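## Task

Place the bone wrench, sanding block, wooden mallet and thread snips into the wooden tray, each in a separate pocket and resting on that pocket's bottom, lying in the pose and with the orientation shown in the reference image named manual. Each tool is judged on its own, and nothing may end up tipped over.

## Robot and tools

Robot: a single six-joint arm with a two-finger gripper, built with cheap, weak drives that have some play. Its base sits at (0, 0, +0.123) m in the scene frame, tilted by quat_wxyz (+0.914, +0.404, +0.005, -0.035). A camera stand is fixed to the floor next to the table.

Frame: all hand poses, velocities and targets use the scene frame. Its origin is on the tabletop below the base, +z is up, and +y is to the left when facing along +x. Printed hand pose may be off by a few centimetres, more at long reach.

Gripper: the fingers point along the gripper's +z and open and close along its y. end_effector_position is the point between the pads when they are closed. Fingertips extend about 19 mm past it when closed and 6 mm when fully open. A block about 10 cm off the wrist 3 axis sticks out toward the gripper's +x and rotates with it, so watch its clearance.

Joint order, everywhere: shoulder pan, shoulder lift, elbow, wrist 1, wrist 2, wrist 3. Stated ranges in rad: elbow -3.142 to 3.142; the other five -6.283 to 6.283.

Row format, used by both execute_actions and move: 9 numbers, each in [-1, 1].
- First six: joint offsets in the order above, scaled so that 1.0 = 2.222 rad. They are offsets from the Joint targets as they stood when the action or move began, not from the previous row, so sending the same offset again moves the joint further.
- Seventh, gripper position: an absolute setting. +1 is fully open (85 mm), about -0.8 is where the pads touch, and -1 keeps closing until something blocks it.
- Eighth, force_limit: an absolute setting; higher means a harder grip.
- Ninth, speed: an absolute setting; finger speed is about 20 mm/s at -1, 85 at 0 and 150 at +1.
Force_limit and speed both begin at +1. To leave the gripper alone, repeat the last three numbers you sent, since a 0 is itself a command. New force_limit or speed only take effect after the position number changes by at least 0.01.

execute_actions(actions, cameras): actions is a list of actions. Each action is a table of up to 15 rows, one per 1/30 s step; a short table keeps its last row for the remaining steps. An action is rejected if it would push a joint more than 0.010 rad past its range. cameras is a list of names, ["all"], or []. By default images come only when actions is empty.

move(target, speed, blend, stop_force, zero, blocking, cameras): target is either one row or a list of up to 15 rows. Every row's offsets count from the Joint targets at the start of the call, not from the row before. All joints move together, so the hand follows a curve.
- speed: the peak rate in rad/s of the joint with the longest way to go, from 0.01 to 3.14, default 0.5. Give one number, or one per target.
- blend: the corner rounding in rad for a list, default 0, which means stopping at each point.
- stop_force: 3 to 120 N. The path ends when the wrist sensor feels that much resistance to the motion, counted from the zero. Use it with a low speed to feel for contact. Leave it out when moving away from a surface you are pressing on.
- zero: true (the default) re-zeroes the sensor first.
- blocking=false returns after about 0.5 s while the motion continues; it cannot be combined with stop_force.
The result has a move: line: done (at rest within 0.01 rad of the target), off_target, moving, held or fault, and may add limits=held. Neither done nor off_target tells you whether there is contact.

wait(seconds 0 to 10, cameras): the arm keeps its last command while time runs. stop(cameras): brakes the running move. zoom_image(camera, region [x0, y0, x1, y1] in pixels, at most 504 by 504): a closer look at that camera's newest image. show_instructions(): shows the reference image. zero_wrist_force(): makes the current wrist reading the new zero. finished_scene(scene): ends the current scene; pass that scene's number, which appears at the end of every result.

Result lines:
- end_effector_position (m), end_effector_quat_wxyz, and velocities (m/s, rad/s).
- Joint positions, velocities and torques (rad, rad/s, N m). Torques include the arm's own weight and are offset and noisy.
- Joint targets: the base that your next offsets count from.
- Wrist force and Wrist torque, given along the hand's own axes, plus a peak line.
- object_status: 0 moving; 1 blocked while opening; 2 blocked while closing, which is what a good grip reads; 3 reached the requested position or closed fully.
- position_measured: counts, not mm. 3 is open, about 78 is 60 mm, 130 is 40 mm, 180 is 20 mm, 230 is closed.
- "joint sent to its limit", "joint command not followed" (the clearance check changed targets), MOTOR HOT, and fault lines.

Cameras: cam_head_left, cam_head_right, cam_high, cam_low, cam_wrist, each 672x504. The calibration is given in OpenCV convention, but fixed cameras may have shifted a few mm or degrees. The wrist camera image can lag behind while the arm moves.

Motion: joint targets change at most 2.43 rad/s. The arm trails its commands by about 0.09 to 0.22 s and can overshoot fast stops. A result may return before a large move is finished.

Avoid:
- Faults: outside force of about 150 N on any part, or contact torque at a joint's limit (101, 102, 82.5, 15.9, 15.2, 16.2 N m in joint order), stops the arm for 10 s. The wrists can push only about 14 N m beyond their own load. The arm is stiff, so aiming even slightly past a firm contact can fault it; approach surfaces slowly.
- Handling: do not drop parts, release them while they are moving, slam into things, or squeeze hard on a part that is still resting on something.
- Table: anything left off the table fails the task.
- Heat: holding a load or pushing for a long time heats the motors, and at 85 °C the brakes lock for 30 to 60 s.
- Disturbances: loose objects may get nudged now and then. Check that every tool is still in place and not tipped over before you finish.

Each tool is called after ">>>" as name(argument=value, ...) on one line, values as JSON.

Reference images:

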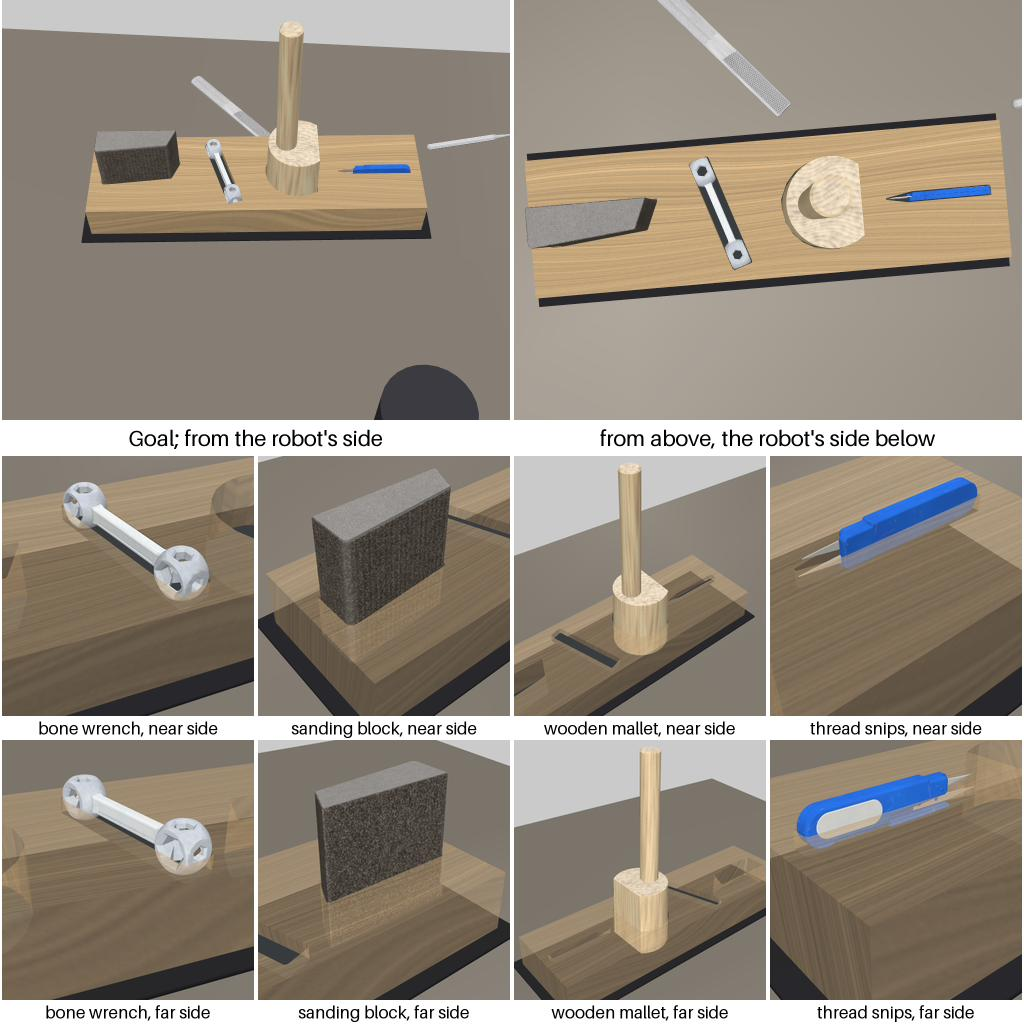

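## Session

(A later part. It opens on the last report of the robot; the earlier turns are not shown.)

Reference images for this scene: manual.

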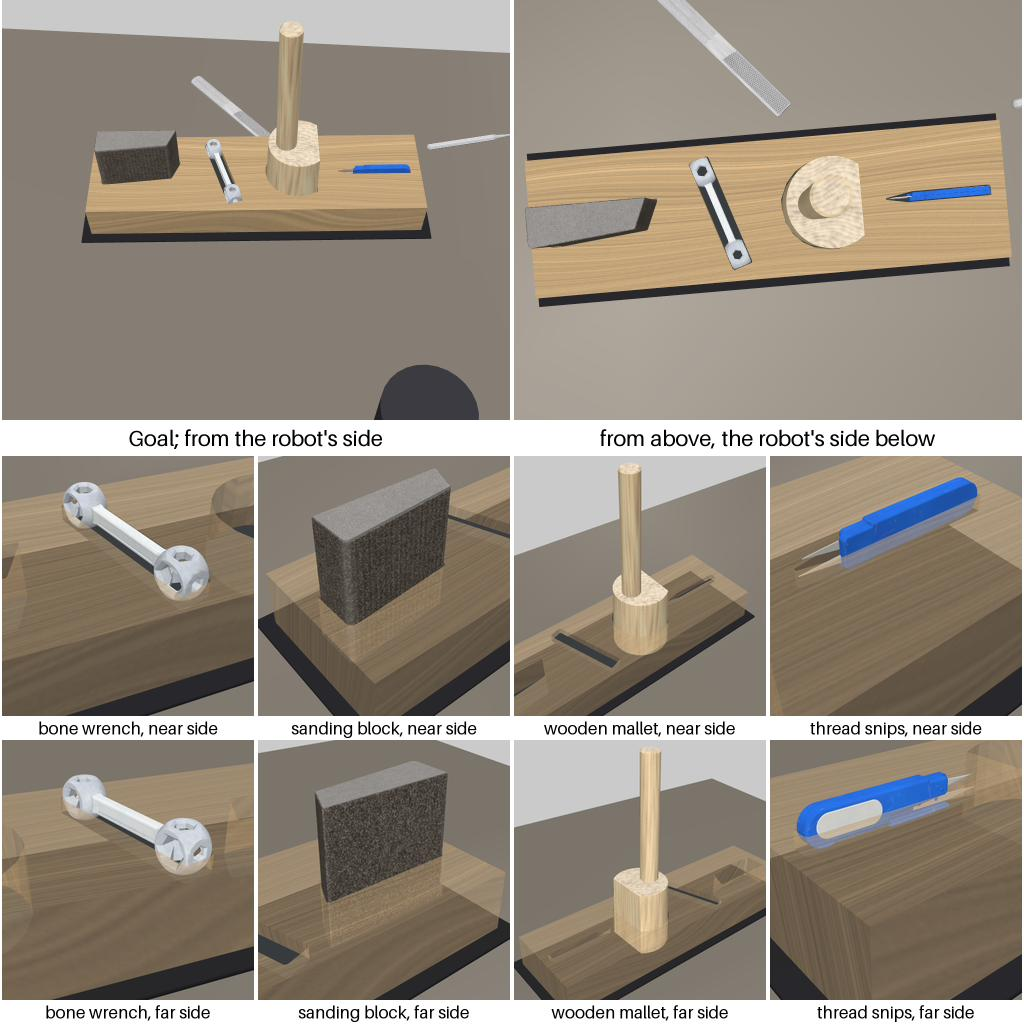

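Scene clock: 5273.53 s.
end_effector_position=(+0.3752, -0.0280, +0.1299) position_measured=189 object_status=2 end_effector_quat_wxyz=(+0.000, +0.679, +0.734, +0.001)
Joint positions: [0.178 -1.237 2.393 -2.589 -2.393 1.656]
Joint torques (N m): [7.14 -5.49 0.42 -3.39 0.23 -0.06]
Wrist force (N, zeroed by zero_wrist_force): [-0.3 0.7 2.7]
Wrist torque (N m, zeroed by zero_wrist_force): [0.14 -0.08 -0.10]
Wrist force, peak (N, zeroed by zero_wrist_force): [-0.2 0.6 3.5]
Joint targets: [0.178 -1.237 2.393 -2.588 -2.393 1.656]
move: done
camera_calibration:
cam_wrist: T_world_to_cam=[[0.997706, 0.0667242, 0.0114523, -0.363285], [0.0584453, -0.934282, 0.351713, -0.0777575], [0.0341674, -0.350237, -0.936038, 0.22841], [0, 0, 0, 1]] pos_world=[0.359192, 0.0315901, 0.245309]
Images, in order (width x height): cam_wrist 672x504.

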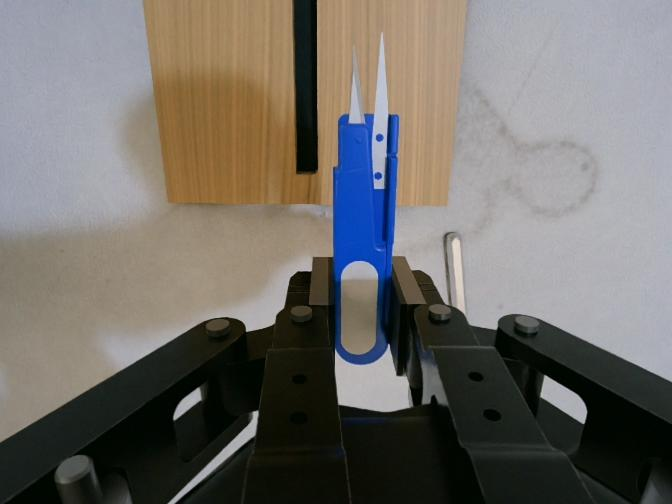

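>>> move(target=[[-0.11256, 0.06832, -0.37075, 0.66382, 0.07057, 0.21517, -1, -0.8, -1.0], [-0.14379, 0.30563, -0.45797, 0.80477, 0.22345, 0.336, -1, -0.8, -1.0]], speed=[0.7, 0.6], blend=[0.1, 0], cameras=["cam_wrist"])

Scene clock: 5298.83 s.
end_effector_position=(+0.3856, -0.0300, +0.1098) position_measured=189 object_status=2 end_effector_quat_wxyz=(-0.459, +0.501, +0.541, -0.495)
Joint positions: [-0.141 -0.558 1.376 -0.8 -1.897 2.402]
Joint torques (N m): [68.34 -31.42 1.78 1.45 1.45 0.96]
Wrist force (N, zeroed by zero_wrist_force): [0.0 3.3 2.3]
Wrist torque (N m, zeroed by zero_wrist_force): [0.62 -0.08 -0.02]
Wrist force, peak (N, zeroed by zero_wrist_force): [2.5 5.2 3.1]
Joint targets: [-0.141 -0.557 1.376 -0.800 -1.897 2.403]
move: done
camera_calibration:
cam_wrist: T_world_to_cam=[[0.099178, -0.00171923, -0.995068, 0.081613], [0.420787, -0.906116, 0.0435052, -0.17822], [-0.901722, -0.423026, -0.0891433, 0.474308], [0, 0, 0, 1]] pos_world=[0.494592, 0.0392974, 0.131245]
Images, in order (width x height): cam_wrist 672x504.

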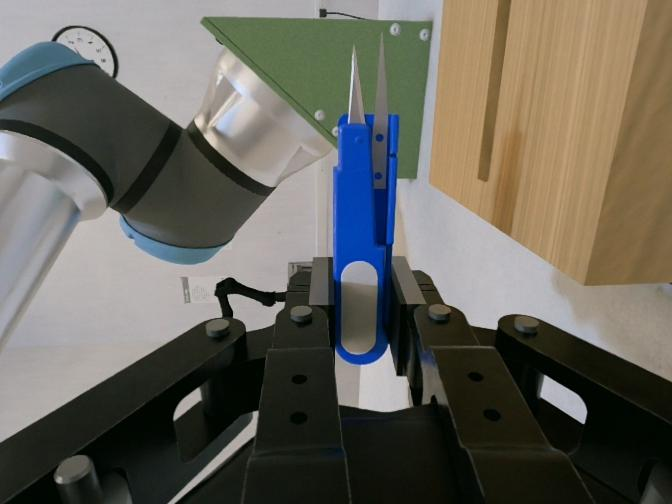

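>>> move(target=[[-0.02192, 0.02264, -0.00689, -0.01616, -0.02156, 0.00027, -1, -0.8, -1.0], [-0.02885, 0.02975, -0.00905, -0.02124, -0.02831, 0.00036, -1, -0.8, -1.0]], speed=[0.03, 0.01], blend=[0.002, 0], stop_force=3, cameras=["cam_wrist", "cam_low"])

>>> zoom_image(camera="cam_low", region=[300, 190, 420, 280])

Scene clock: 5316.40 s.
end_effector_position=(+0.3860, -0.0303, +0.0645) position_measured=189 object_status=2 end_effector_quat_wxyz=(-0.459, +0.501, +0.541, -0.495)
Joint positions: [-0.194 -0.503 1.359 -0.839 -1.949 2.403]
Joint torques (N m): [6.49 -5.05 4.6 2.91 3.18 0.87]
Wrist force (N, zeroed by zero_wrist_force): [0.3 -1.3 2.3]
Wrist torque (N m, zeroed by zero_wrist_force): [0.70 -0.15 -0.10]
Wrist force, peak (N, zeroed by zero_wrist_force): [0.2 4.0 2.6]
Joint targets: [-0.194 -0.503 1.359 -0.839 -1.949 2.403]
move: contact; path passed 1 of 2 targets; the shoulder lift is farthest, 0.012 rad from its target
camera_calibration:
cam_wrist: T_world_to_cam=[[0.0993503, -0.0019772, -0.995051, 0.0364097], [0.419661, -0.906628, 0.0437024, -0.176262], [-0.902227, -0.421926, -0.0892441, 0.470766], [0, 0, 0, 1]] pos_world=[0.495091, 0.0388966, 0.0859456]
Images, in order (width x height): cam_low 672x504, cam_wrist 672x504.

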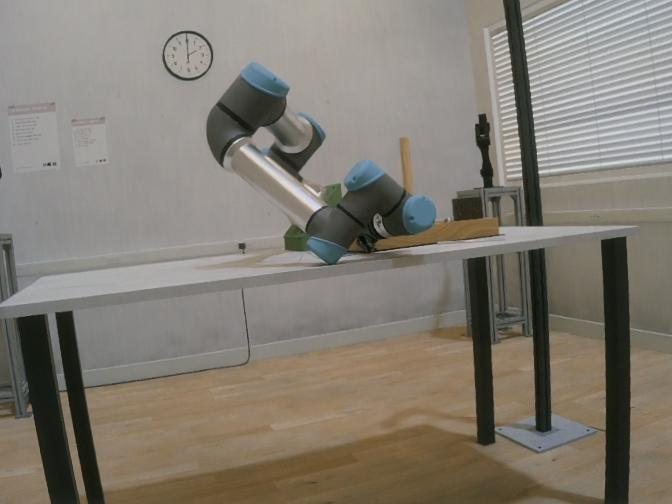

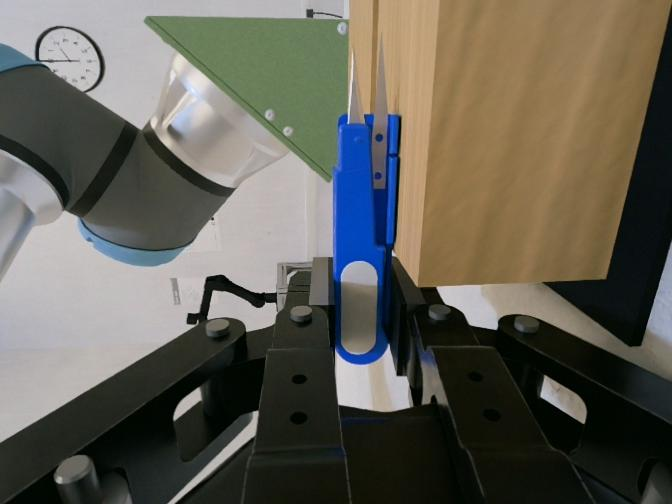

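Scaled by 4.200 from the camera's 672x504 image, which has a finer 960x720 frame.

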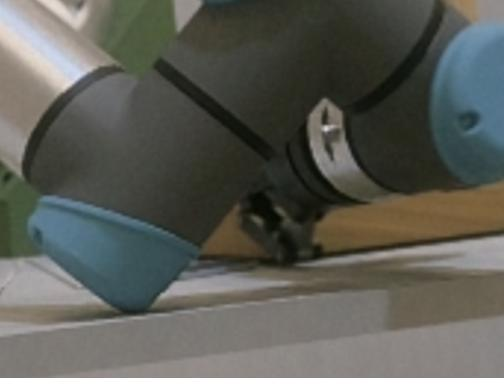

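>>> move(target=[[0, 0, 0, 0, 0, 0, -0.334, -0.8, -1.0], [0.00873, 0.02381, -0.05788, 0.03447, 0.00873, 0.00014, -0.334, -0.8, -1.0], [0.04023, -0.0086, -0.04842, 0.05698, 0.04023, 0.00014, -0.334, -0.8, -1.0]], speed=[0.05, 0.08, 0.12], blend=[0, 0.004, 0], cameras=["cam_wrist", "cam_high"])

>>> zoom_image(camera="cam_high", region=[300, 200, 400, 280])

Scene clock: 5365.13 s.
end_effector_position=(+0.4165, -0.0268, +0.1319) position_measured=171 object_status=3 end_effector_quat_wxyz=(-0.459, +0.502, +0.541, -0.496) end_effector_velocity=(+0.000, +0.000, -0.004) end_effector_angular_velocity=(-0.002, -0.002, +0.000)
Joint positions: [-0.104 -0.522 1.252 -0.712 -1.859 2.404]
Joint velocities: [-0.004 0.004 -0.001 -0.004 -0.006 0.002]
Joint torques (N m): [23.89 -19.23 -13.38 -0.33 -0.82 1.04]
Wrist force (N, zeroed by zero_wrist_force): [0.5 3.5 2.2]
Wrist torque (N m, zeroed by zero_wrist_force): [0.62 -0.20 0.04]
Wrist force, peak (N, zeroed by zero_wrist_force): [-1.0 5.8 6.3]
Joint targets: [-0.105 -0.522 1.252 -0.713 -1.859 2.404]
move: done
camera_calibration:
cam_wrist: T_world_to_cam=[[0.0993091, -0.00372163, -0.99505, 0.10046], [0.420094, -0.906348, 0.0453166, -0.18918], [-0.90203, -0.422515, -0.0884452, 0.50552], [0, 0, 0, 1]] pos_world=[0.525491, 0.0425005, 0.153247]
Images, in order (width x height): cam_high 672x504, cam_wrist 672x504.

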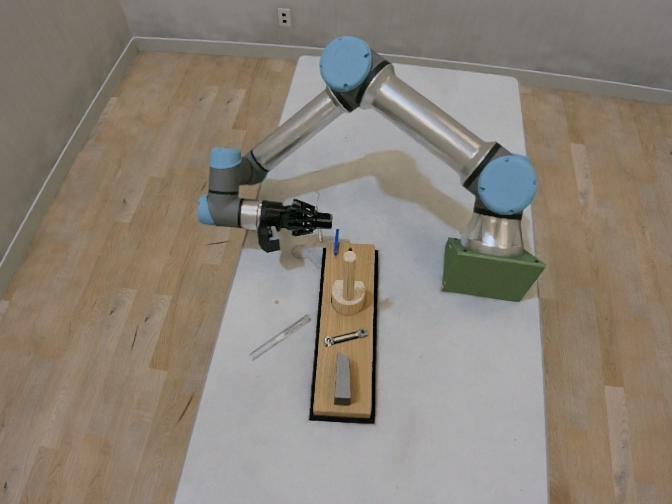

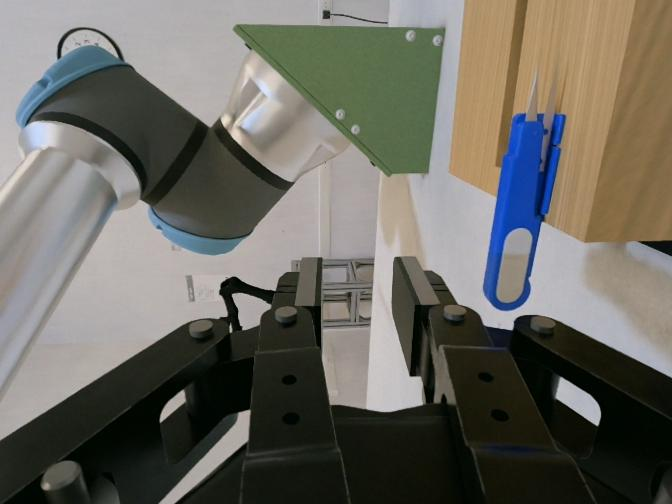

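Scaled by 5.040 from the camera's 672x504 image, which has a finer 960x720 frame.

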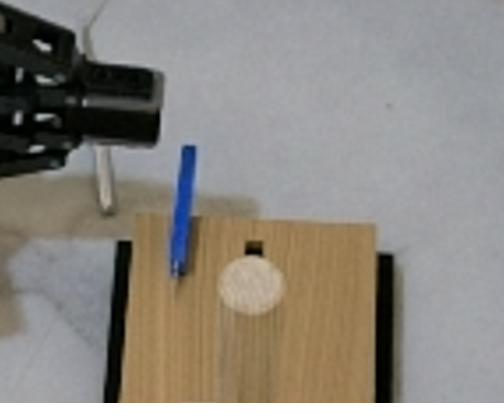

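>>> move(target=[[0.01481, -0.25347, 0.14275, -0.18002, -0.16976, -0.12147, -0.2, -0.8, -1.0], [0.15405, -0.31782, 0.48641, -0.79271, -0.23609, -0.29815, -0.2, -0.8, -1.0]], speed=[0.5, 0.7], blend=[0.1, 0], cameras=["cam_wrist"])

Scene clock: 5409.63 s.
end_effector_position=(+0.3847, -0.0122, +0.1500) position_measured=154 object_status=3 end_effector_quat_wxyz=(+0.000, +0.679, +0.734, +0.000)
Joint positions: [0.238 -1.228 2.332 -2.474 -2.384 1.741]
Joint torques (N m): [7.66 -2.65 -10.9 -3.23 1.49 0.38]
Wrist force (N, zeroed by zero_wrist_force): [-0.2 0.8 2.4]
Wrist torque (N m, zeroed by zero_wrist_force): [0.15 -0.13 -0.01]
Wrist force, peak (N, zeroed by zero_wrist_force): [3.3 4.9 2.5]
Joint targets: [0.238 -1.228 2.332 -2.474 -2.384 1.741]
move: done
camera_calibration:
cam_wrist: T_world_to_cam=[[0.99769, 0.0669331, 0.011645, -0.374116], [0.0585478, -0.934013, 0.35241, -0.0706689], [0.0344645, -0.350914, -0.935773, 0.252356], [0, 0, 0, 1]] pos_world=[0.368692, 0.0475905, 0.265409]
Images, in order (width x height): cam_wrist 672x504.

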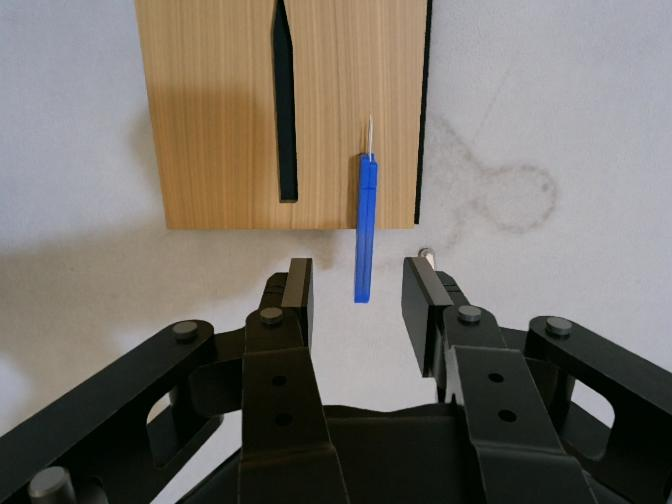

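>>> move(target=[[-0.05941, 0.06328, 0.02709, -0.15347, -0.00761, -0.08587, -0.2, -0.8, -1.0], [-0.05941, 0.06328, 0.02709, -0.15347, -0.00761, -0.08587, -1, -0.8, -1.0], [-0.04338, 0.04212, 0.01949, -0.10779, -0.00545, -0.06274, -1, -0.8, -1.0]], speed=[0.2, 0.2, 0.08], cameras=["cam_wrist"])

Scene clock: 5489.80 s.
end_effector_position=(+0.3918, -0.0189, +0.1039) position_measured=212 object_status=2 end_effector_quat_wxyz=(-0.001, +0.680, +0.734, +0.001)
Joint positions: [0.142 -1.135 2.376 -2.713 -2.396 1.602]
Joint torques (N m): [15.79 -5.93 -6.36 -4.42 1.22 -1.21]
Wrist force (N, zeroed by zero_wrist_force): [0.0 0.7 2.9]
Wrist torque (N m, zeroed by zero_wrist_force): [0.13 -0.11 -0.11]
Wrist force, peak (N, zeroed by zero_wrist_force): [0.1 0.7 3.1]
Joint targets: [0.141 -1.135 2.376 -2.714 -2.396 1.602]
move: done
camera_calibration:
cam_wrist: T_world_to_cam=[[0.99774, 0.0661202, 0.011991, -0.38025], [0.0577466, -0.934893, 0.3502, -0.0606836], [0.0343656, -0.348716, -0.936598, 0.206701], [0, 0, 0, 1]] pos_world=[0.375791, 0.0404895, 0.219407]
Images, in order (width x height): cam_wrist 672x504.

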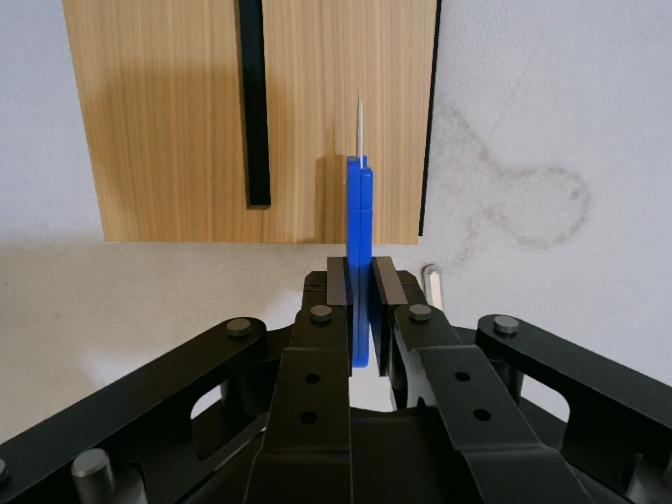

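>>> move(target=[0.02817, 0.03677, 0.03366, -0.03992, 0.00279, 0.0473, -1, -0.8, -1.0], speed=0.08, cameras=["cam_wrist", "cam_high"])

>>> zoom_image(camera="cam_wrist", region=[280, 40, 440, 280])

>>> zoom_image(camera="cam_high", region=[310, 210, 390, 290])

Scene clock: 5512.03 s.
end_effector_position=(+0.3521, +0.0230, +0.0928) position_measured=212 object_status=2 end_effector_quat_wxyz=(+0.000, +0.684, +0.729, +0.000) end_effector_velocity=(+0.001, -0.001, +0.000) end_effector_angular_velocity=(+0.002, +0.001, +0.004)
Joint positions: [0.204 -1.053 2.451 -2.803 -2.39 1.707]
Joint velocities: [-0.002 -0.003 -0.004 0.005 0.002 -0.006]
Joint torques (N m): [10.38 -30.93 -14.19 -0.25 1.21 -1.08]
Wrist force (N, zeroed by zero_wrist_force): [-0.2 0.9 2.2]
Wrist torque (N m, zeroed by zero_wrist_force): [0.16 -0.16 -0.11]
Wrist force, peak (N, zeroed by zero_wrist_force): [-1.0 1.6 3.0]
Joint targets: [0.204 -1.053 2.450 -2.802 -2.390 1.707]
move: done
camera_calibration:
cam_wrist: T_world_to_cam=[[0.998517, 0.0532417, 0.011356, -0.343266], [0.0458403, -0.934819, 0.352153, -0.0111648], [0.0293651, -0.35111, -0.935874, 0.21411], [0, 0, 0, 1]] pos_world=[0.336981, 0.0830151, 0.20821]
Images, in order (width x height): cam_high 672x504, cam_wrist 672x504.

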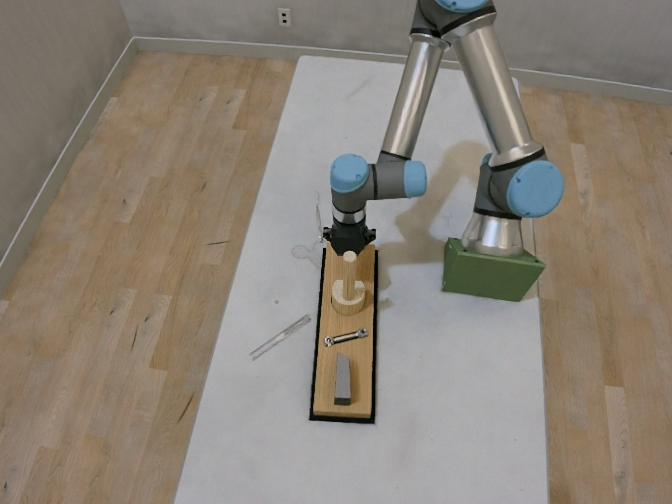

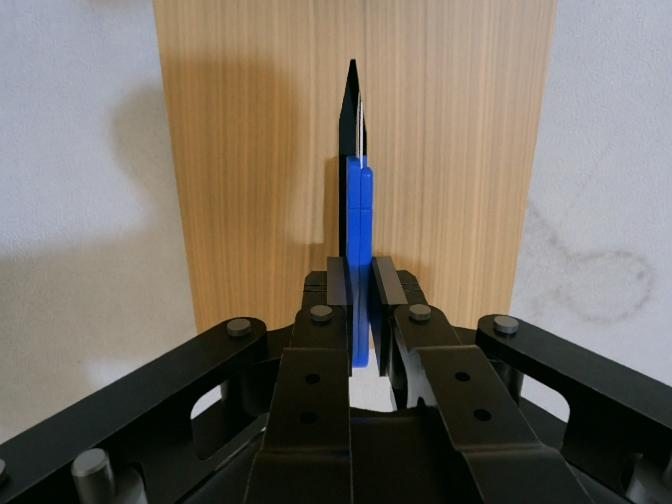

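Scaled by 2.100 from the camera's 672x504 image, which has a finer 960x720 frame.

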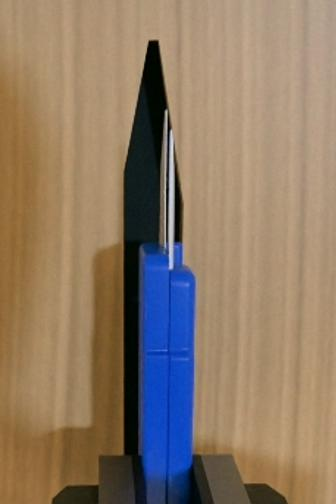

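Scaled by 6.300 from the camera's 672x504 image, which has a finer 960x720 frame.

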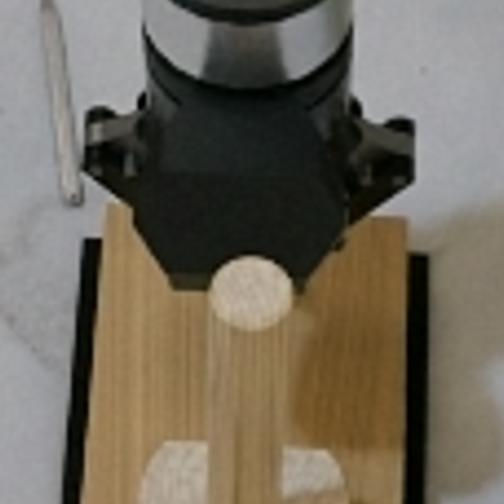

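>>> move(target=[[-0.00234, 0.01013, 0.00194, -0.0144, -0.00027, -0.00306, -1, -0.8, -1.0], [-0.01386, 0.02813, 0.00648, -0.04923, -0.00194, -0.01976, -1, -0.8, -1.0]], speed=[0.04, 0.03], blend=[0.002, 0], stop_force=4, cameras=["cam_wrist"])

>>> zoom_image(camera="cam_wrist", region=[280, 40, 440, 280])

Scene clock: 5589.77 s.
end_effector_position=(+0.3514, +0.0260, +0.0823) position_measured=212 object_status=2 end_effector_quat_wxyz=(+0.000, +0.685, +0.729, +0.000)
Joint positions: [0.189 -1.016 2.459 -2.863 -2.392 1.686]
Joint torques (N m): [37.66 -30.61 -13.27 0.15 1.64 1.19]
Wrist force (N, zeroed by zero_wrist_force): [0.5 -1.7 -0.7]
Wrist torque (N m, zeroed by zero_wrist_force): [0.23 -0.17 -0.12]
Wrist force, peak (N, zeroed by zero_wrist_force): [1.0 -3.1 -3.7]
Joint targets: [0.189 -1.016 2.459 -2.863 -2.392 1.686]
move: contact; path passed 1 of 2 targets; the wrist 1 is farthest, 0.048 rad from its target
camera_calibration:
cam_wrist: T_world_to_cam=[[0.998557, 0.0525595, 0.0109834, -0.342483], [0.04534, -0.934935, 0.35191, -0.00449719], [0.028765, -0.350904, -0.935969, 0.205526], [0, 0, 0, 1]] pos_world=[0.336281, 0.0859161, 0.19771]
Images, in order (width x height): cam_wrist 672x504.

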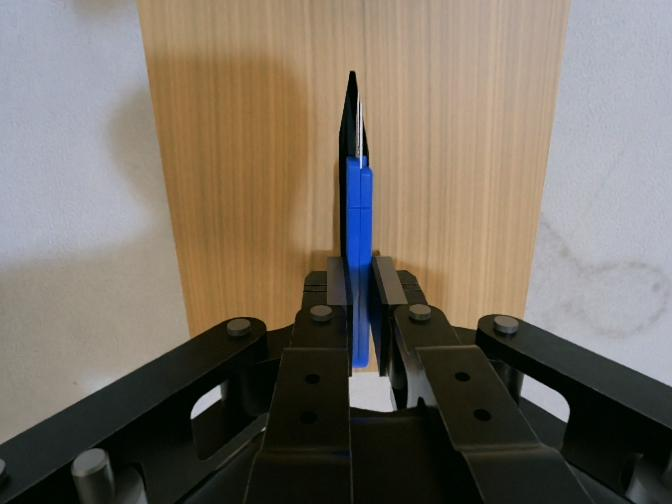

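Scaled by 2.100 from the camera's 672x504 image, which has a finer 960x720 frame.

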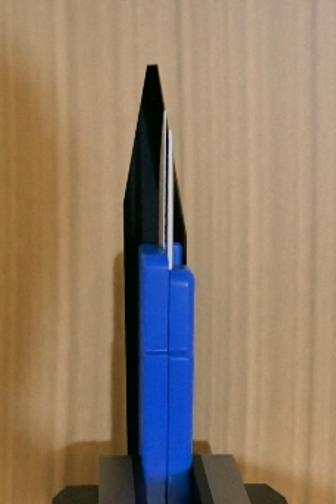

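>>> move(target=[0.00366, -0.00577, -0.00062, 0.01029, 0.00053, 0.0053, -1, -0.8, -1], speed=0.1, cameras=["cam_wrist"])

Scene clock: 5673.40 s.
end_effector_position=(+0.3506, +0.0259, +0.0864) position_measured=212 object_status=2 end_effector_quat_wxyz=(+0.000, +0.685, +0.729, +0.000)
Joint positions: [0.197 -1.029 2.457 -2.84 -2.391 1.698]
Joint torques (N m): [24.64 -10.68 -11.46 -3.58 1.36 -1.11]
Wrist force (N, zeroed by zero_wrist_force): [-0.3 1.1 2.4]
Wrist torque (N m, zeroed by zero_wrist_force): [0.18 -0.11 -0.05]
Wrist force, peak (N, zeroed by zero_wrist_force): [-0.2 0.9 2.6]
Joint targets: [0.197 -1.028 2.457 -2.840 -2.391 1.698]
move: done
camera_calibration:
cam_wrist: T_world_to_cam=[[0.998559, 0.0525013, 0.011112, -0.341747], [0.0452402, -0.934939, 0.351912, -0.00599893], [0.0288649, -0.350903, -0.935967, 0.209411], [0, 0, 0, 1]] pos_world=[0.335481, 0.0858162, 0.20191]
Images, in order (width x height): cam_wrist 672x504.

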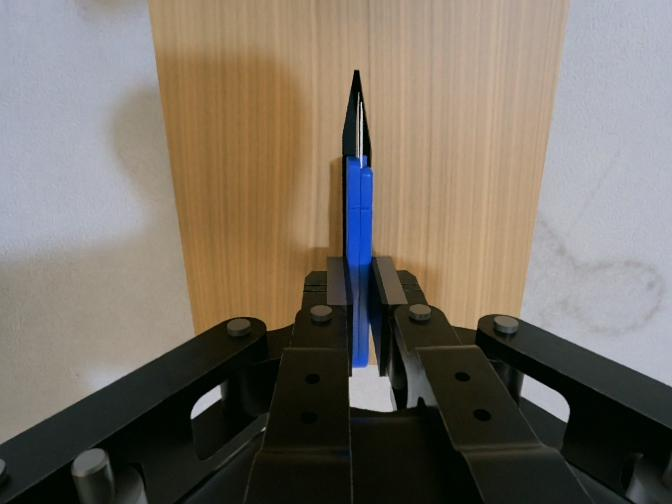

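>>> zoom_image(camera="cam_wrist", region=[310, 55, 410, 255])

Scaled by 2.520 from the camera's 672x504 image, which has a finer 960x720 frame.

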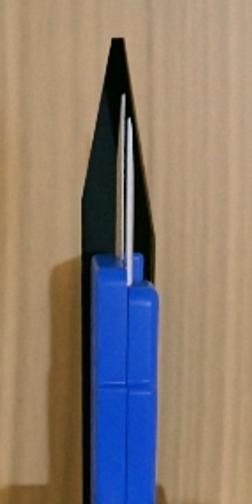

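>>> zoom_image(camera="cam_wrist", region=[328, 120, 388, 260])

Scaled by 3.600 from the camera's 672x504 image, which has a finer 960x720 frame.

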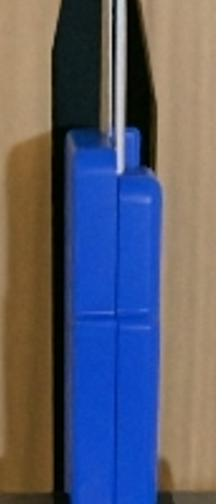

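>>> move(target=[[0.00081, 0.0009, 0.00009, -0.00014, 0.00014, 0.00351, -1, -0.8, -1], [-0.00887, 0.01598, 0.00392, -0.02934, -0.00126, -0.01049, -1, -0.8, -1]], speed=0.03, stop_force=6, cameras=["cam_wrist"])

Scene clock: 5745.67 s.
end_effector_position=(+0.3502, +0.0270, +0.0780) position_measured=212 object_status=2 end_effector_quat_wxyz=(+0.000, +0.687, +0.727, +0.000)
Joint positions: [0.183 -1.001 2.464 -2.89 -2.393 1.682]
Joint torques (N m): [34.89 -31.32 -10.35 0.47 0.9 1.14]
Wrist force (N, zeroed by zero_wrist_force): [5.6 1.2 -2.1]
Wrist torque (N m, zeroed by zero_wrist_force): [0.14 -0.15 -0.07]
Wrist force, peak (N, zeroed by zero_wrist_force): [6.7 2.1 -4.7]
Joint targets: [0.183 -1.001 2.464 -2.890 -2.393 1.682]
move: contact; path passed 1 of 2 targets; the wrist 1 is farthest, 0.015 rad from its target
camera_calibration:
cam_wrist: T_world_to_cam=[[0.998821, 0.0473017, 0.0109383, -0.341209], [0.0404378, -0.935222, 0.351745, -0.000298277], [0.0268679, -0.350888, -0.936032, 0.202528], [0, 0, 0, 1]] pos_world=[0.335377, 0.0869255, 0.19341]
Images, in order (width x height): cam_wrist 672x504.

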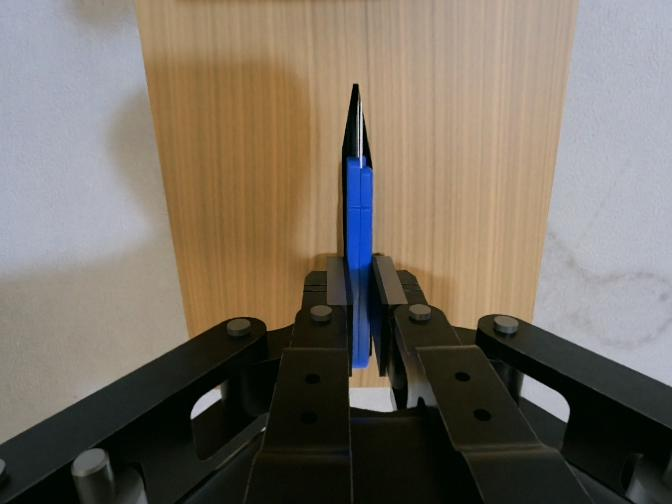

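>>> move(target=[0.00117, 0.00144, -0.00018, 0.0, 0.00023, 0.00185, -1, -0.8, -1], speed=0.02)

>>> zoom_image(camera="cam_wrist", region=[310, 65, 410, 265])

Scene clock: 5762.73 s.
end_effector_position=(+0.3497, +0.0285, +0.0779) position_measured=212 object_status=2 end_effector_quat_wxyz=(+0.000, +0.687, +0.727, +0.000)
Joint positions: [0.185 -0.998 2.463 -2.89 -2.392 1.686]
Joint torques (N m): [35.83 -8.06 -9.69 -0.88 1.6 0.68]
Wrist force (N, zeroed by zero_wrist_force): [-0.7 3.9 2.0]
Wrist torque (N m, zeroed by zero_wrist_force): [0.08 -0.03 -0.14]
Wrist force, peak (N, zeroed by zero_wrist_force): [5.9 1.3 -3.2]
Joint targets: [0.185 -0.998 2.463 -2.890 -2.392 1.686]
move: done

Scaled by 2.520 from the camera's 672x504 image, which has a finer 960x720 frame.
This view is cut from an older image: the scene may have changed since it was taken.

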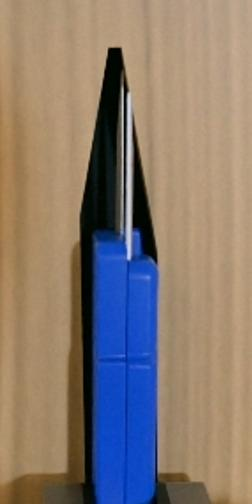

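>>> move(target=[-0.00306, 0.00482, 0.00086, -0.00891, -0.00045, -0.00446, -1, -0.8, -1], speed=0.015, stop_force=5, cameras=["cam_wrist"])

>>> zoom_image(camera="cam_wrist", region=[310, 65, 410, 265])

Scene clock: 5778.37 s.
end_effector_position=(+0.3499, +0.0284, +0.0764) position_measured=212 object_status=2 end_effector_quat_wxyz=(+0.000, +0.687, +0.727, +0.000)
Joint positions: [0.182 -0.993 2.464 -2.898 -2.393 1.682]
Joint torques (N m): [34.15 -28.36 -9.6 0.85 0.75 1.21]
Wrist force (N, zeroed by zero_wrist_force): [0.2 0.2 -6.0]
Wrist torque (N m, zeroed by zero_wrist_force): [0.09 -0.11 -0.08]
Wrist force, peak (N, zeroed by zero_wrist_force): [-0.8 0.0 -8.3]
Joint targets: [0.182 -0.993 2.464 -2.898 -2.393 1.682]
move: contact; the wrist 1 is farthest, 0.011 rad from its target
camera_calibration:
cam_wrist: T_world_to_cam=[[0.998835, 0.0469871, 0.0109535, -0.340944], [0.0401415, -0.935284, 0.351615, 0.00177435], [0.026766, -0.350766, -0.936081, 0.201691], [0, 0, 0, 1]] pos_world=[0.335077, 0.0884259, 0.19191]
Images, in order (width x height): cam_wrist 672x504.

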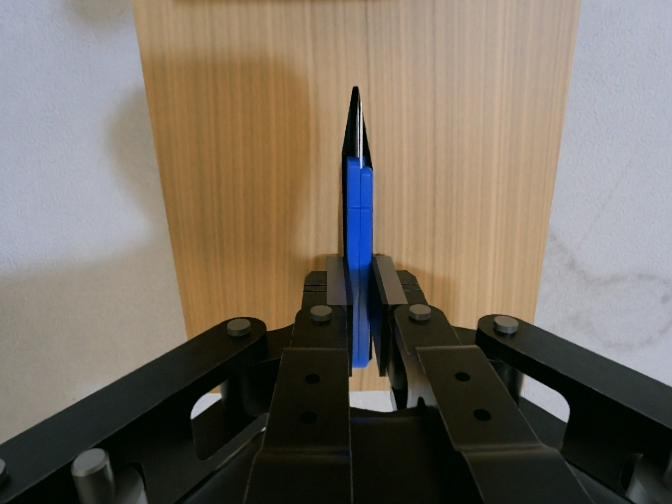

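Scaled by 2.520 from the camera's 672x504 image, which has a finer 960x720 frame.

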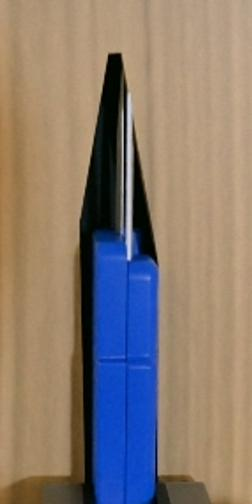

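>>> move(target=[[0.00072, -0.00113, -0.00027, 0.00216, 0.00009, 0.00104, -1, -0.8, -1], [0.00072, -0.00113, -0.00027, 0.00216, 0.00009, 0.00104, -0.45, -0.8, -1]], speed=0.03, cameras=["cam_wrist"])

>>> zoom_image(camera="cam_wrist", region=[300, 65, 420, 385])

Scene clock: 5798.33 s.
end_effector_position=(+0.3499, +0.0284, +0.0773) position_measured=186 object_status=0 end_effector_quat_wxyz=(+0.000, +0.687, +0.727, +0.001)
Joint positions: [0.184 -0.996 2.464 -2.894 -2.392 1.684]
Joint torques (N m): [30.6 -17.38 -9.09 -3.68 1.48 -1.07]
Wrist force (N, zeroed by zero_wrist_force): [-0.4 0.9 2.6]
Wrist torque (N m, zeroed by zero_wrist_force): [0.16 -0.05 -0.06]
Wrist force, peak (N, zeroed by zero_wrist_force): [0.0 0.2 -7.1]
Joint targets: [0.184 -0.996 2.464 -2.894 -2.392 1.684]
move: done
camera_calibration:
cam_wrist: T_world_to_cam=[[0.998833, 0.0470221, 0.011047, -0.340973], [0.0401415, -0.935282, 0.351619, 0.00149224], [0.0268659, -0.350765, -0.936078, 0.202406], [0, 0, 0, 1]] pos_world=[0.335077, 0.0884258, 0.19271]
Images, in order (width x height): cam_wrist 672x504.

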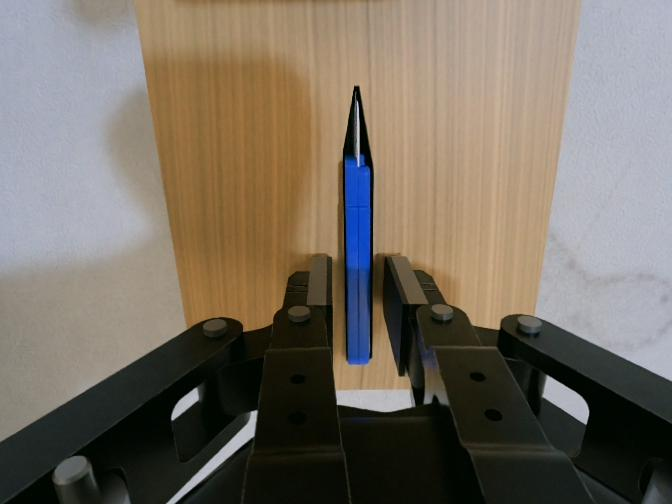

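Scaled by 1.575 from the camera's 672x504 image, which has a finer 960x720 frame.

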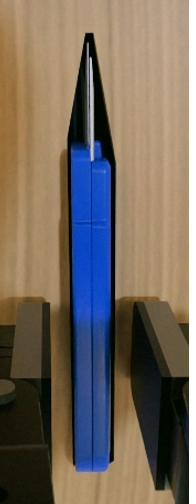

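>>> move(target=[0.02835, -0.04248, -0.01368, 0.08596, 0.00464, 0.04136, -0.45, -0.8, -1], speed=0.12, cameras=["cam_wrist"])

>>> zoom_image(camera="cam_wrist", region=[300, 90, 420, 390])

Scene clock: 5833.13 s.
end_effector_position=(+0.3500, +0.0283, +0.1098) position_measured=186 object_status=3 end_effector_quat_wxyz=(+0.000, +0.687, +0.727, +0.000) end_effector_velocity=(+0.001, +0.000, +0.000) end_effector_angular_velocity=(-0.001, -0.002, +0.000)
Joint positions: [0.247 -1.09 2.433 -2.702 -2.382 1.776]
Joint velocities: [-0.001 0.001 0 -0.005 -0.002 -0.003]
Joint torques (N m): [8.37 -5.8 -4.25 -4.49 0.97 -1.11]
Wrist force (N, zeroed by zero_wrist_force): [0.1 0.7 2.5]
Wrist torque (N m, zeroed by zero_wrist_force): [0.13 -0.18 -0.11]
Wrist force, peak (N, zeroed by zero_wrist_force): [-0.4 0.9 3.3]
Joint targets: [0.247 -1.090 2.433 -2.703 -2.382 1.776]
move: done
camera_calibration:
cam_wrist: T_world_to_cam=[[0.998887, 0.045778, 0.0113733, -0.341513], [0.0388399, -0.935047, 0.352391, -0.00973396], [0.0267663, -0.351557, -0.935784, 0.232955], [0, 0, 0, 1]] pos_world=[0.335276, 0.088429, 0.22531]
Images, in order (width x height): cam_wrist 672x504.

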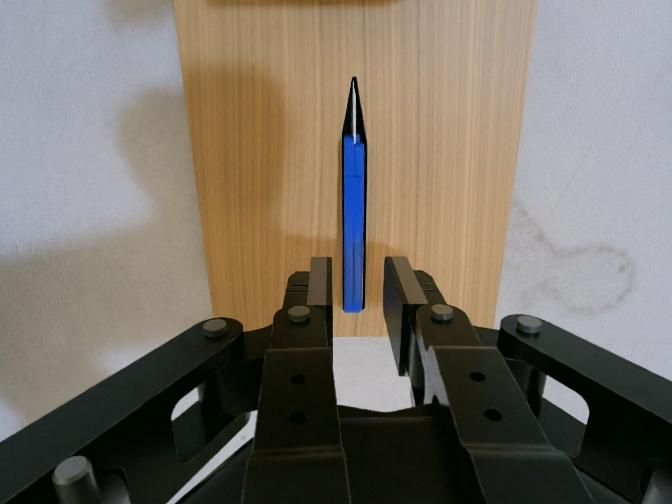

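Scaled by 1.680 from the camera's 672x504 image, which has a finer 960x720 frame.

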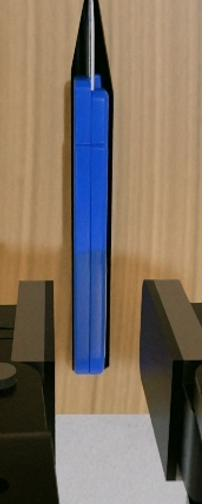

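>>> move(target=[-0.02313, 0.03452, 0.01139, -0.06958, -0.0041, -0.03366, -1, -1, -1], speed=0.05, stop_force=5)

Scene clock: 5853.30 s.
end_effector_position=(+0.3499, +0.0285, +0.0846) position_measured=230 object_status=3 end_effector_quat_wxyz=(+0.000, +0.686, +0.727, +0.000)
Joint positions: [0.199 -1.018 2.457 -2.848 -2.391 1.706]
Joint torques (N m): [36.45 -28.82 -12.18 -2.51 1.44 -0.28]
Wrist force (N, zeroed by zero_wrist_force): [0.5 1.4 -4.1]
Wrist torque (N m, zeroed by zero_wrist_force): [0.16 -0.13 -0.05]
Wrist force, peak (N, zeroed by zero_wrist_force): [-0.6 -0.3 -13.3]
Joint targets: [0.199 -1.018 2.457 -2.848 -2.391 1.706]
move: contact

>>> move(target=[[0.01062, -0.01593, -0.00513, 0.03222, 0.00176, 0.01553, -1, -1, -1], [0.01755, -0.09451, -0.05626, 0.16832, 0.00315, 0.01575, -1, -1, -1]], speed=[0.1, 0.3], blend=[0.02, 0], cameras=["cam_wrist", "cam_low", "cam_high"])

Scene clock: 5870.07 s.
end_effector_position=(+0.3849, -0.0120, +0.1500) position_measured=230 object_status=3 end_effector_quat_wxyz=(+0.000, +0.679, +0.734, +0.001)
Joint positions: [0.238 -1.228 2.332 -2.474 -2.384 1.741]
Joint torques (N m): [19.19 -6.86 -0.14 -3.31 1.17 1.73]
Wrist force (N, zeroed by zero_wrist_force): [-0.3 0.7 2.5]
Wrist torque (N m, zeroed by zero_wrist_force): [0.14 -0.11 -0.08]
Wrist force, peak (N, zeroed by zero_wrist_force): [0.4 1.2 -3.9]
Joint targets: [0.238 -1.228 2.332 -2.474 -2.384 1.741]
move: done
camera_calibration:
cam_wrist: T_world_to_cam=[[0.99768, 0.0670599, 0.0117315, -0.374249], [0.0586501, -0.934148, 0.352034, -0.0705486], [0.0345663, -0.35053, -0.935914, 0.252462], [0, 0, 0, 1]] pos_world=[0.368792, 0.0476898, 0.265509]
Images, in order (width x height): cam_high 672x504, cam_low 672x504, cam_wrist 672x504.

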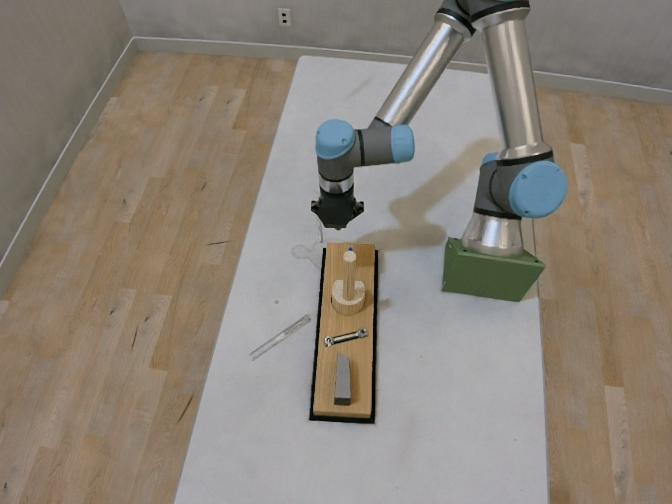

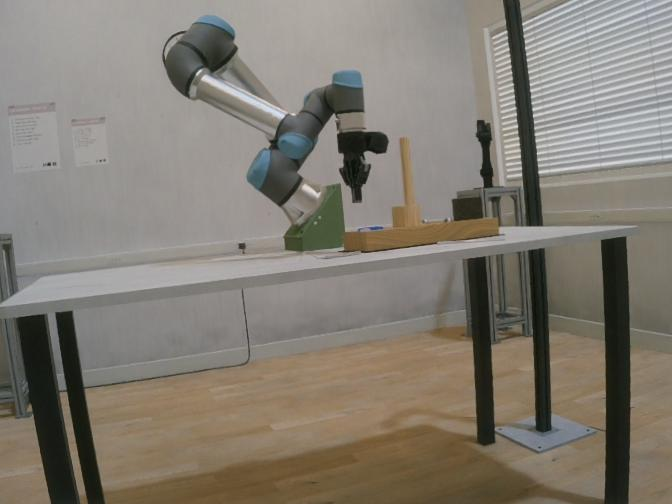

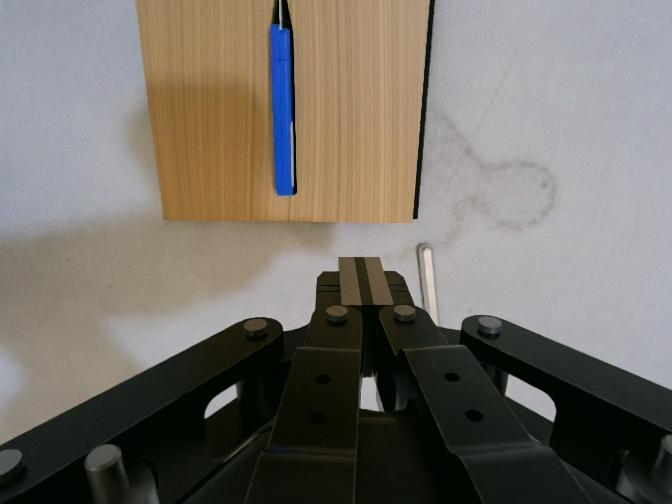

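>>> zoom_image(camera="cam_wrist", region=[250, 0, 320, 210])

>>> zoom_image(camera="cam_low", region=[335, 195, 455, 255])

Scaled by 2.400 from the camera's 672x504 image, which has a finer 960x720 frame.

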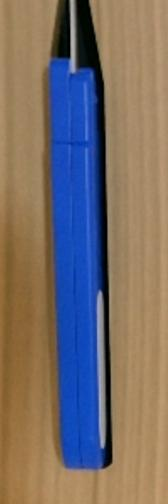

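Scaled by 4.200 from the camera's 672x504 image, which has a finer 960x720 frame.

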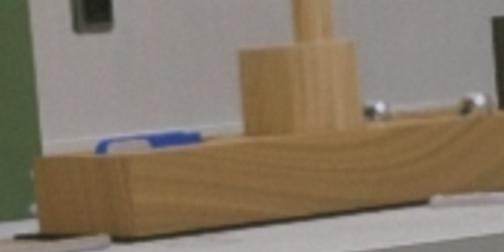

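>>> show_instructions()

Reference images for this scene: manual.

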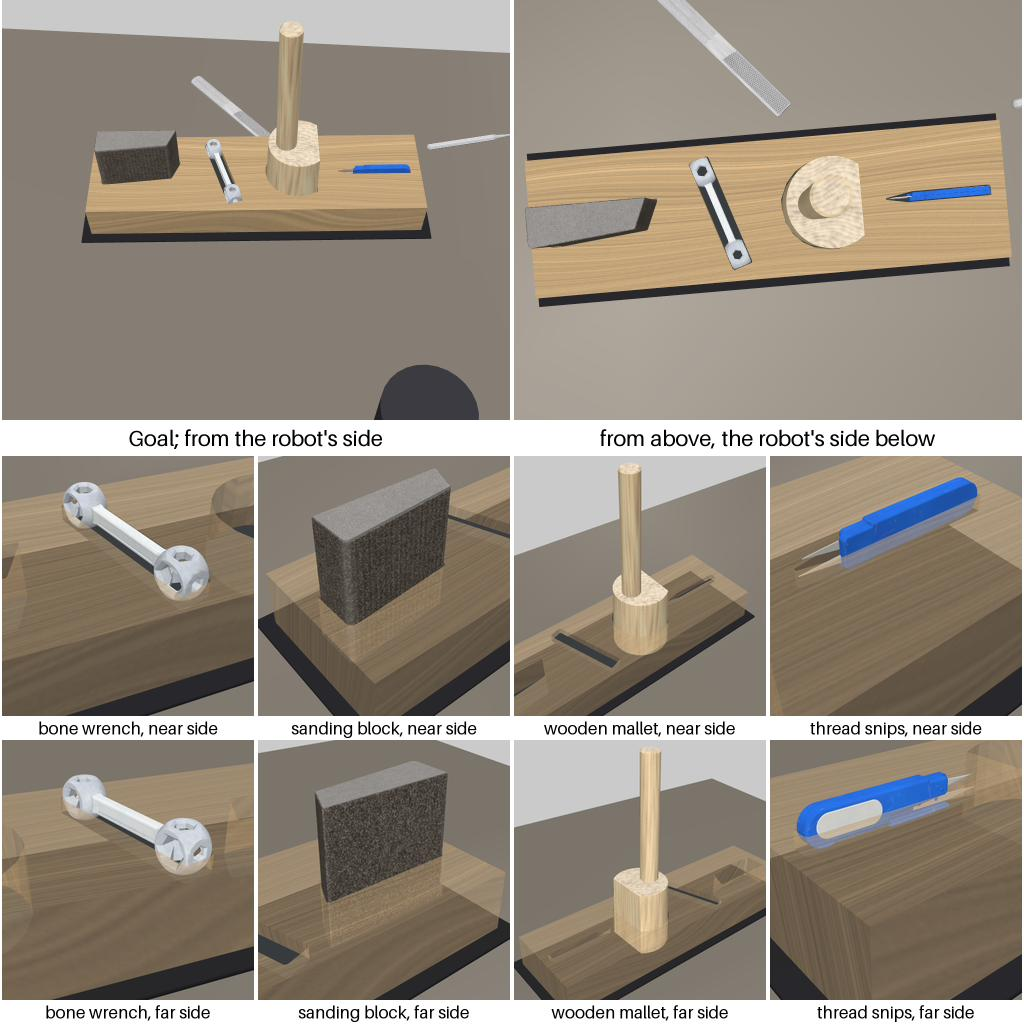

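>>> move(target=[[-0.02106, 0.06589, 0.05837, -0.14599, -0.00351, -0.02034, -1, -1, -1], [-0.03447, 0.0865, 0.06422, -0.18672, -0.00536, -0.03983, -1, -1, -1]], speed=[0.25, 0.03], stop_force=6)

Scene clock: 5986.10 s.
end_effector_position=(+0.3508, +0.0134, +0.0843) position_measured=230 object_status=3 end_effector_quat_wxyz=(+0.000, +0.687, +0.727, +0.000)
Joint positions: [0.171 -1.05 2.471 -2.86 -2.394 1.666]
Joint torques (N m): [35.83 -27.56 -10.48 0.84 1.59 1.26]
Wrist force (N, zeroed by zero_wrist_force): [0.3 0.7 -6.3]
Wrist torque (N m, zeroed by zero_wrist_force): [0.24 -0.15 -0.04]
Wrist force, peak (N, zeroed by zero_wrist_force): [-0.8 0.0 -10.0]
Joint targets: [0.171 -1.050 2.471 -2.860 -2.394 1.666]
move: contact; path passed 1 of 2 targets; the wrist 1 is farthest, 0.029 rad from its target


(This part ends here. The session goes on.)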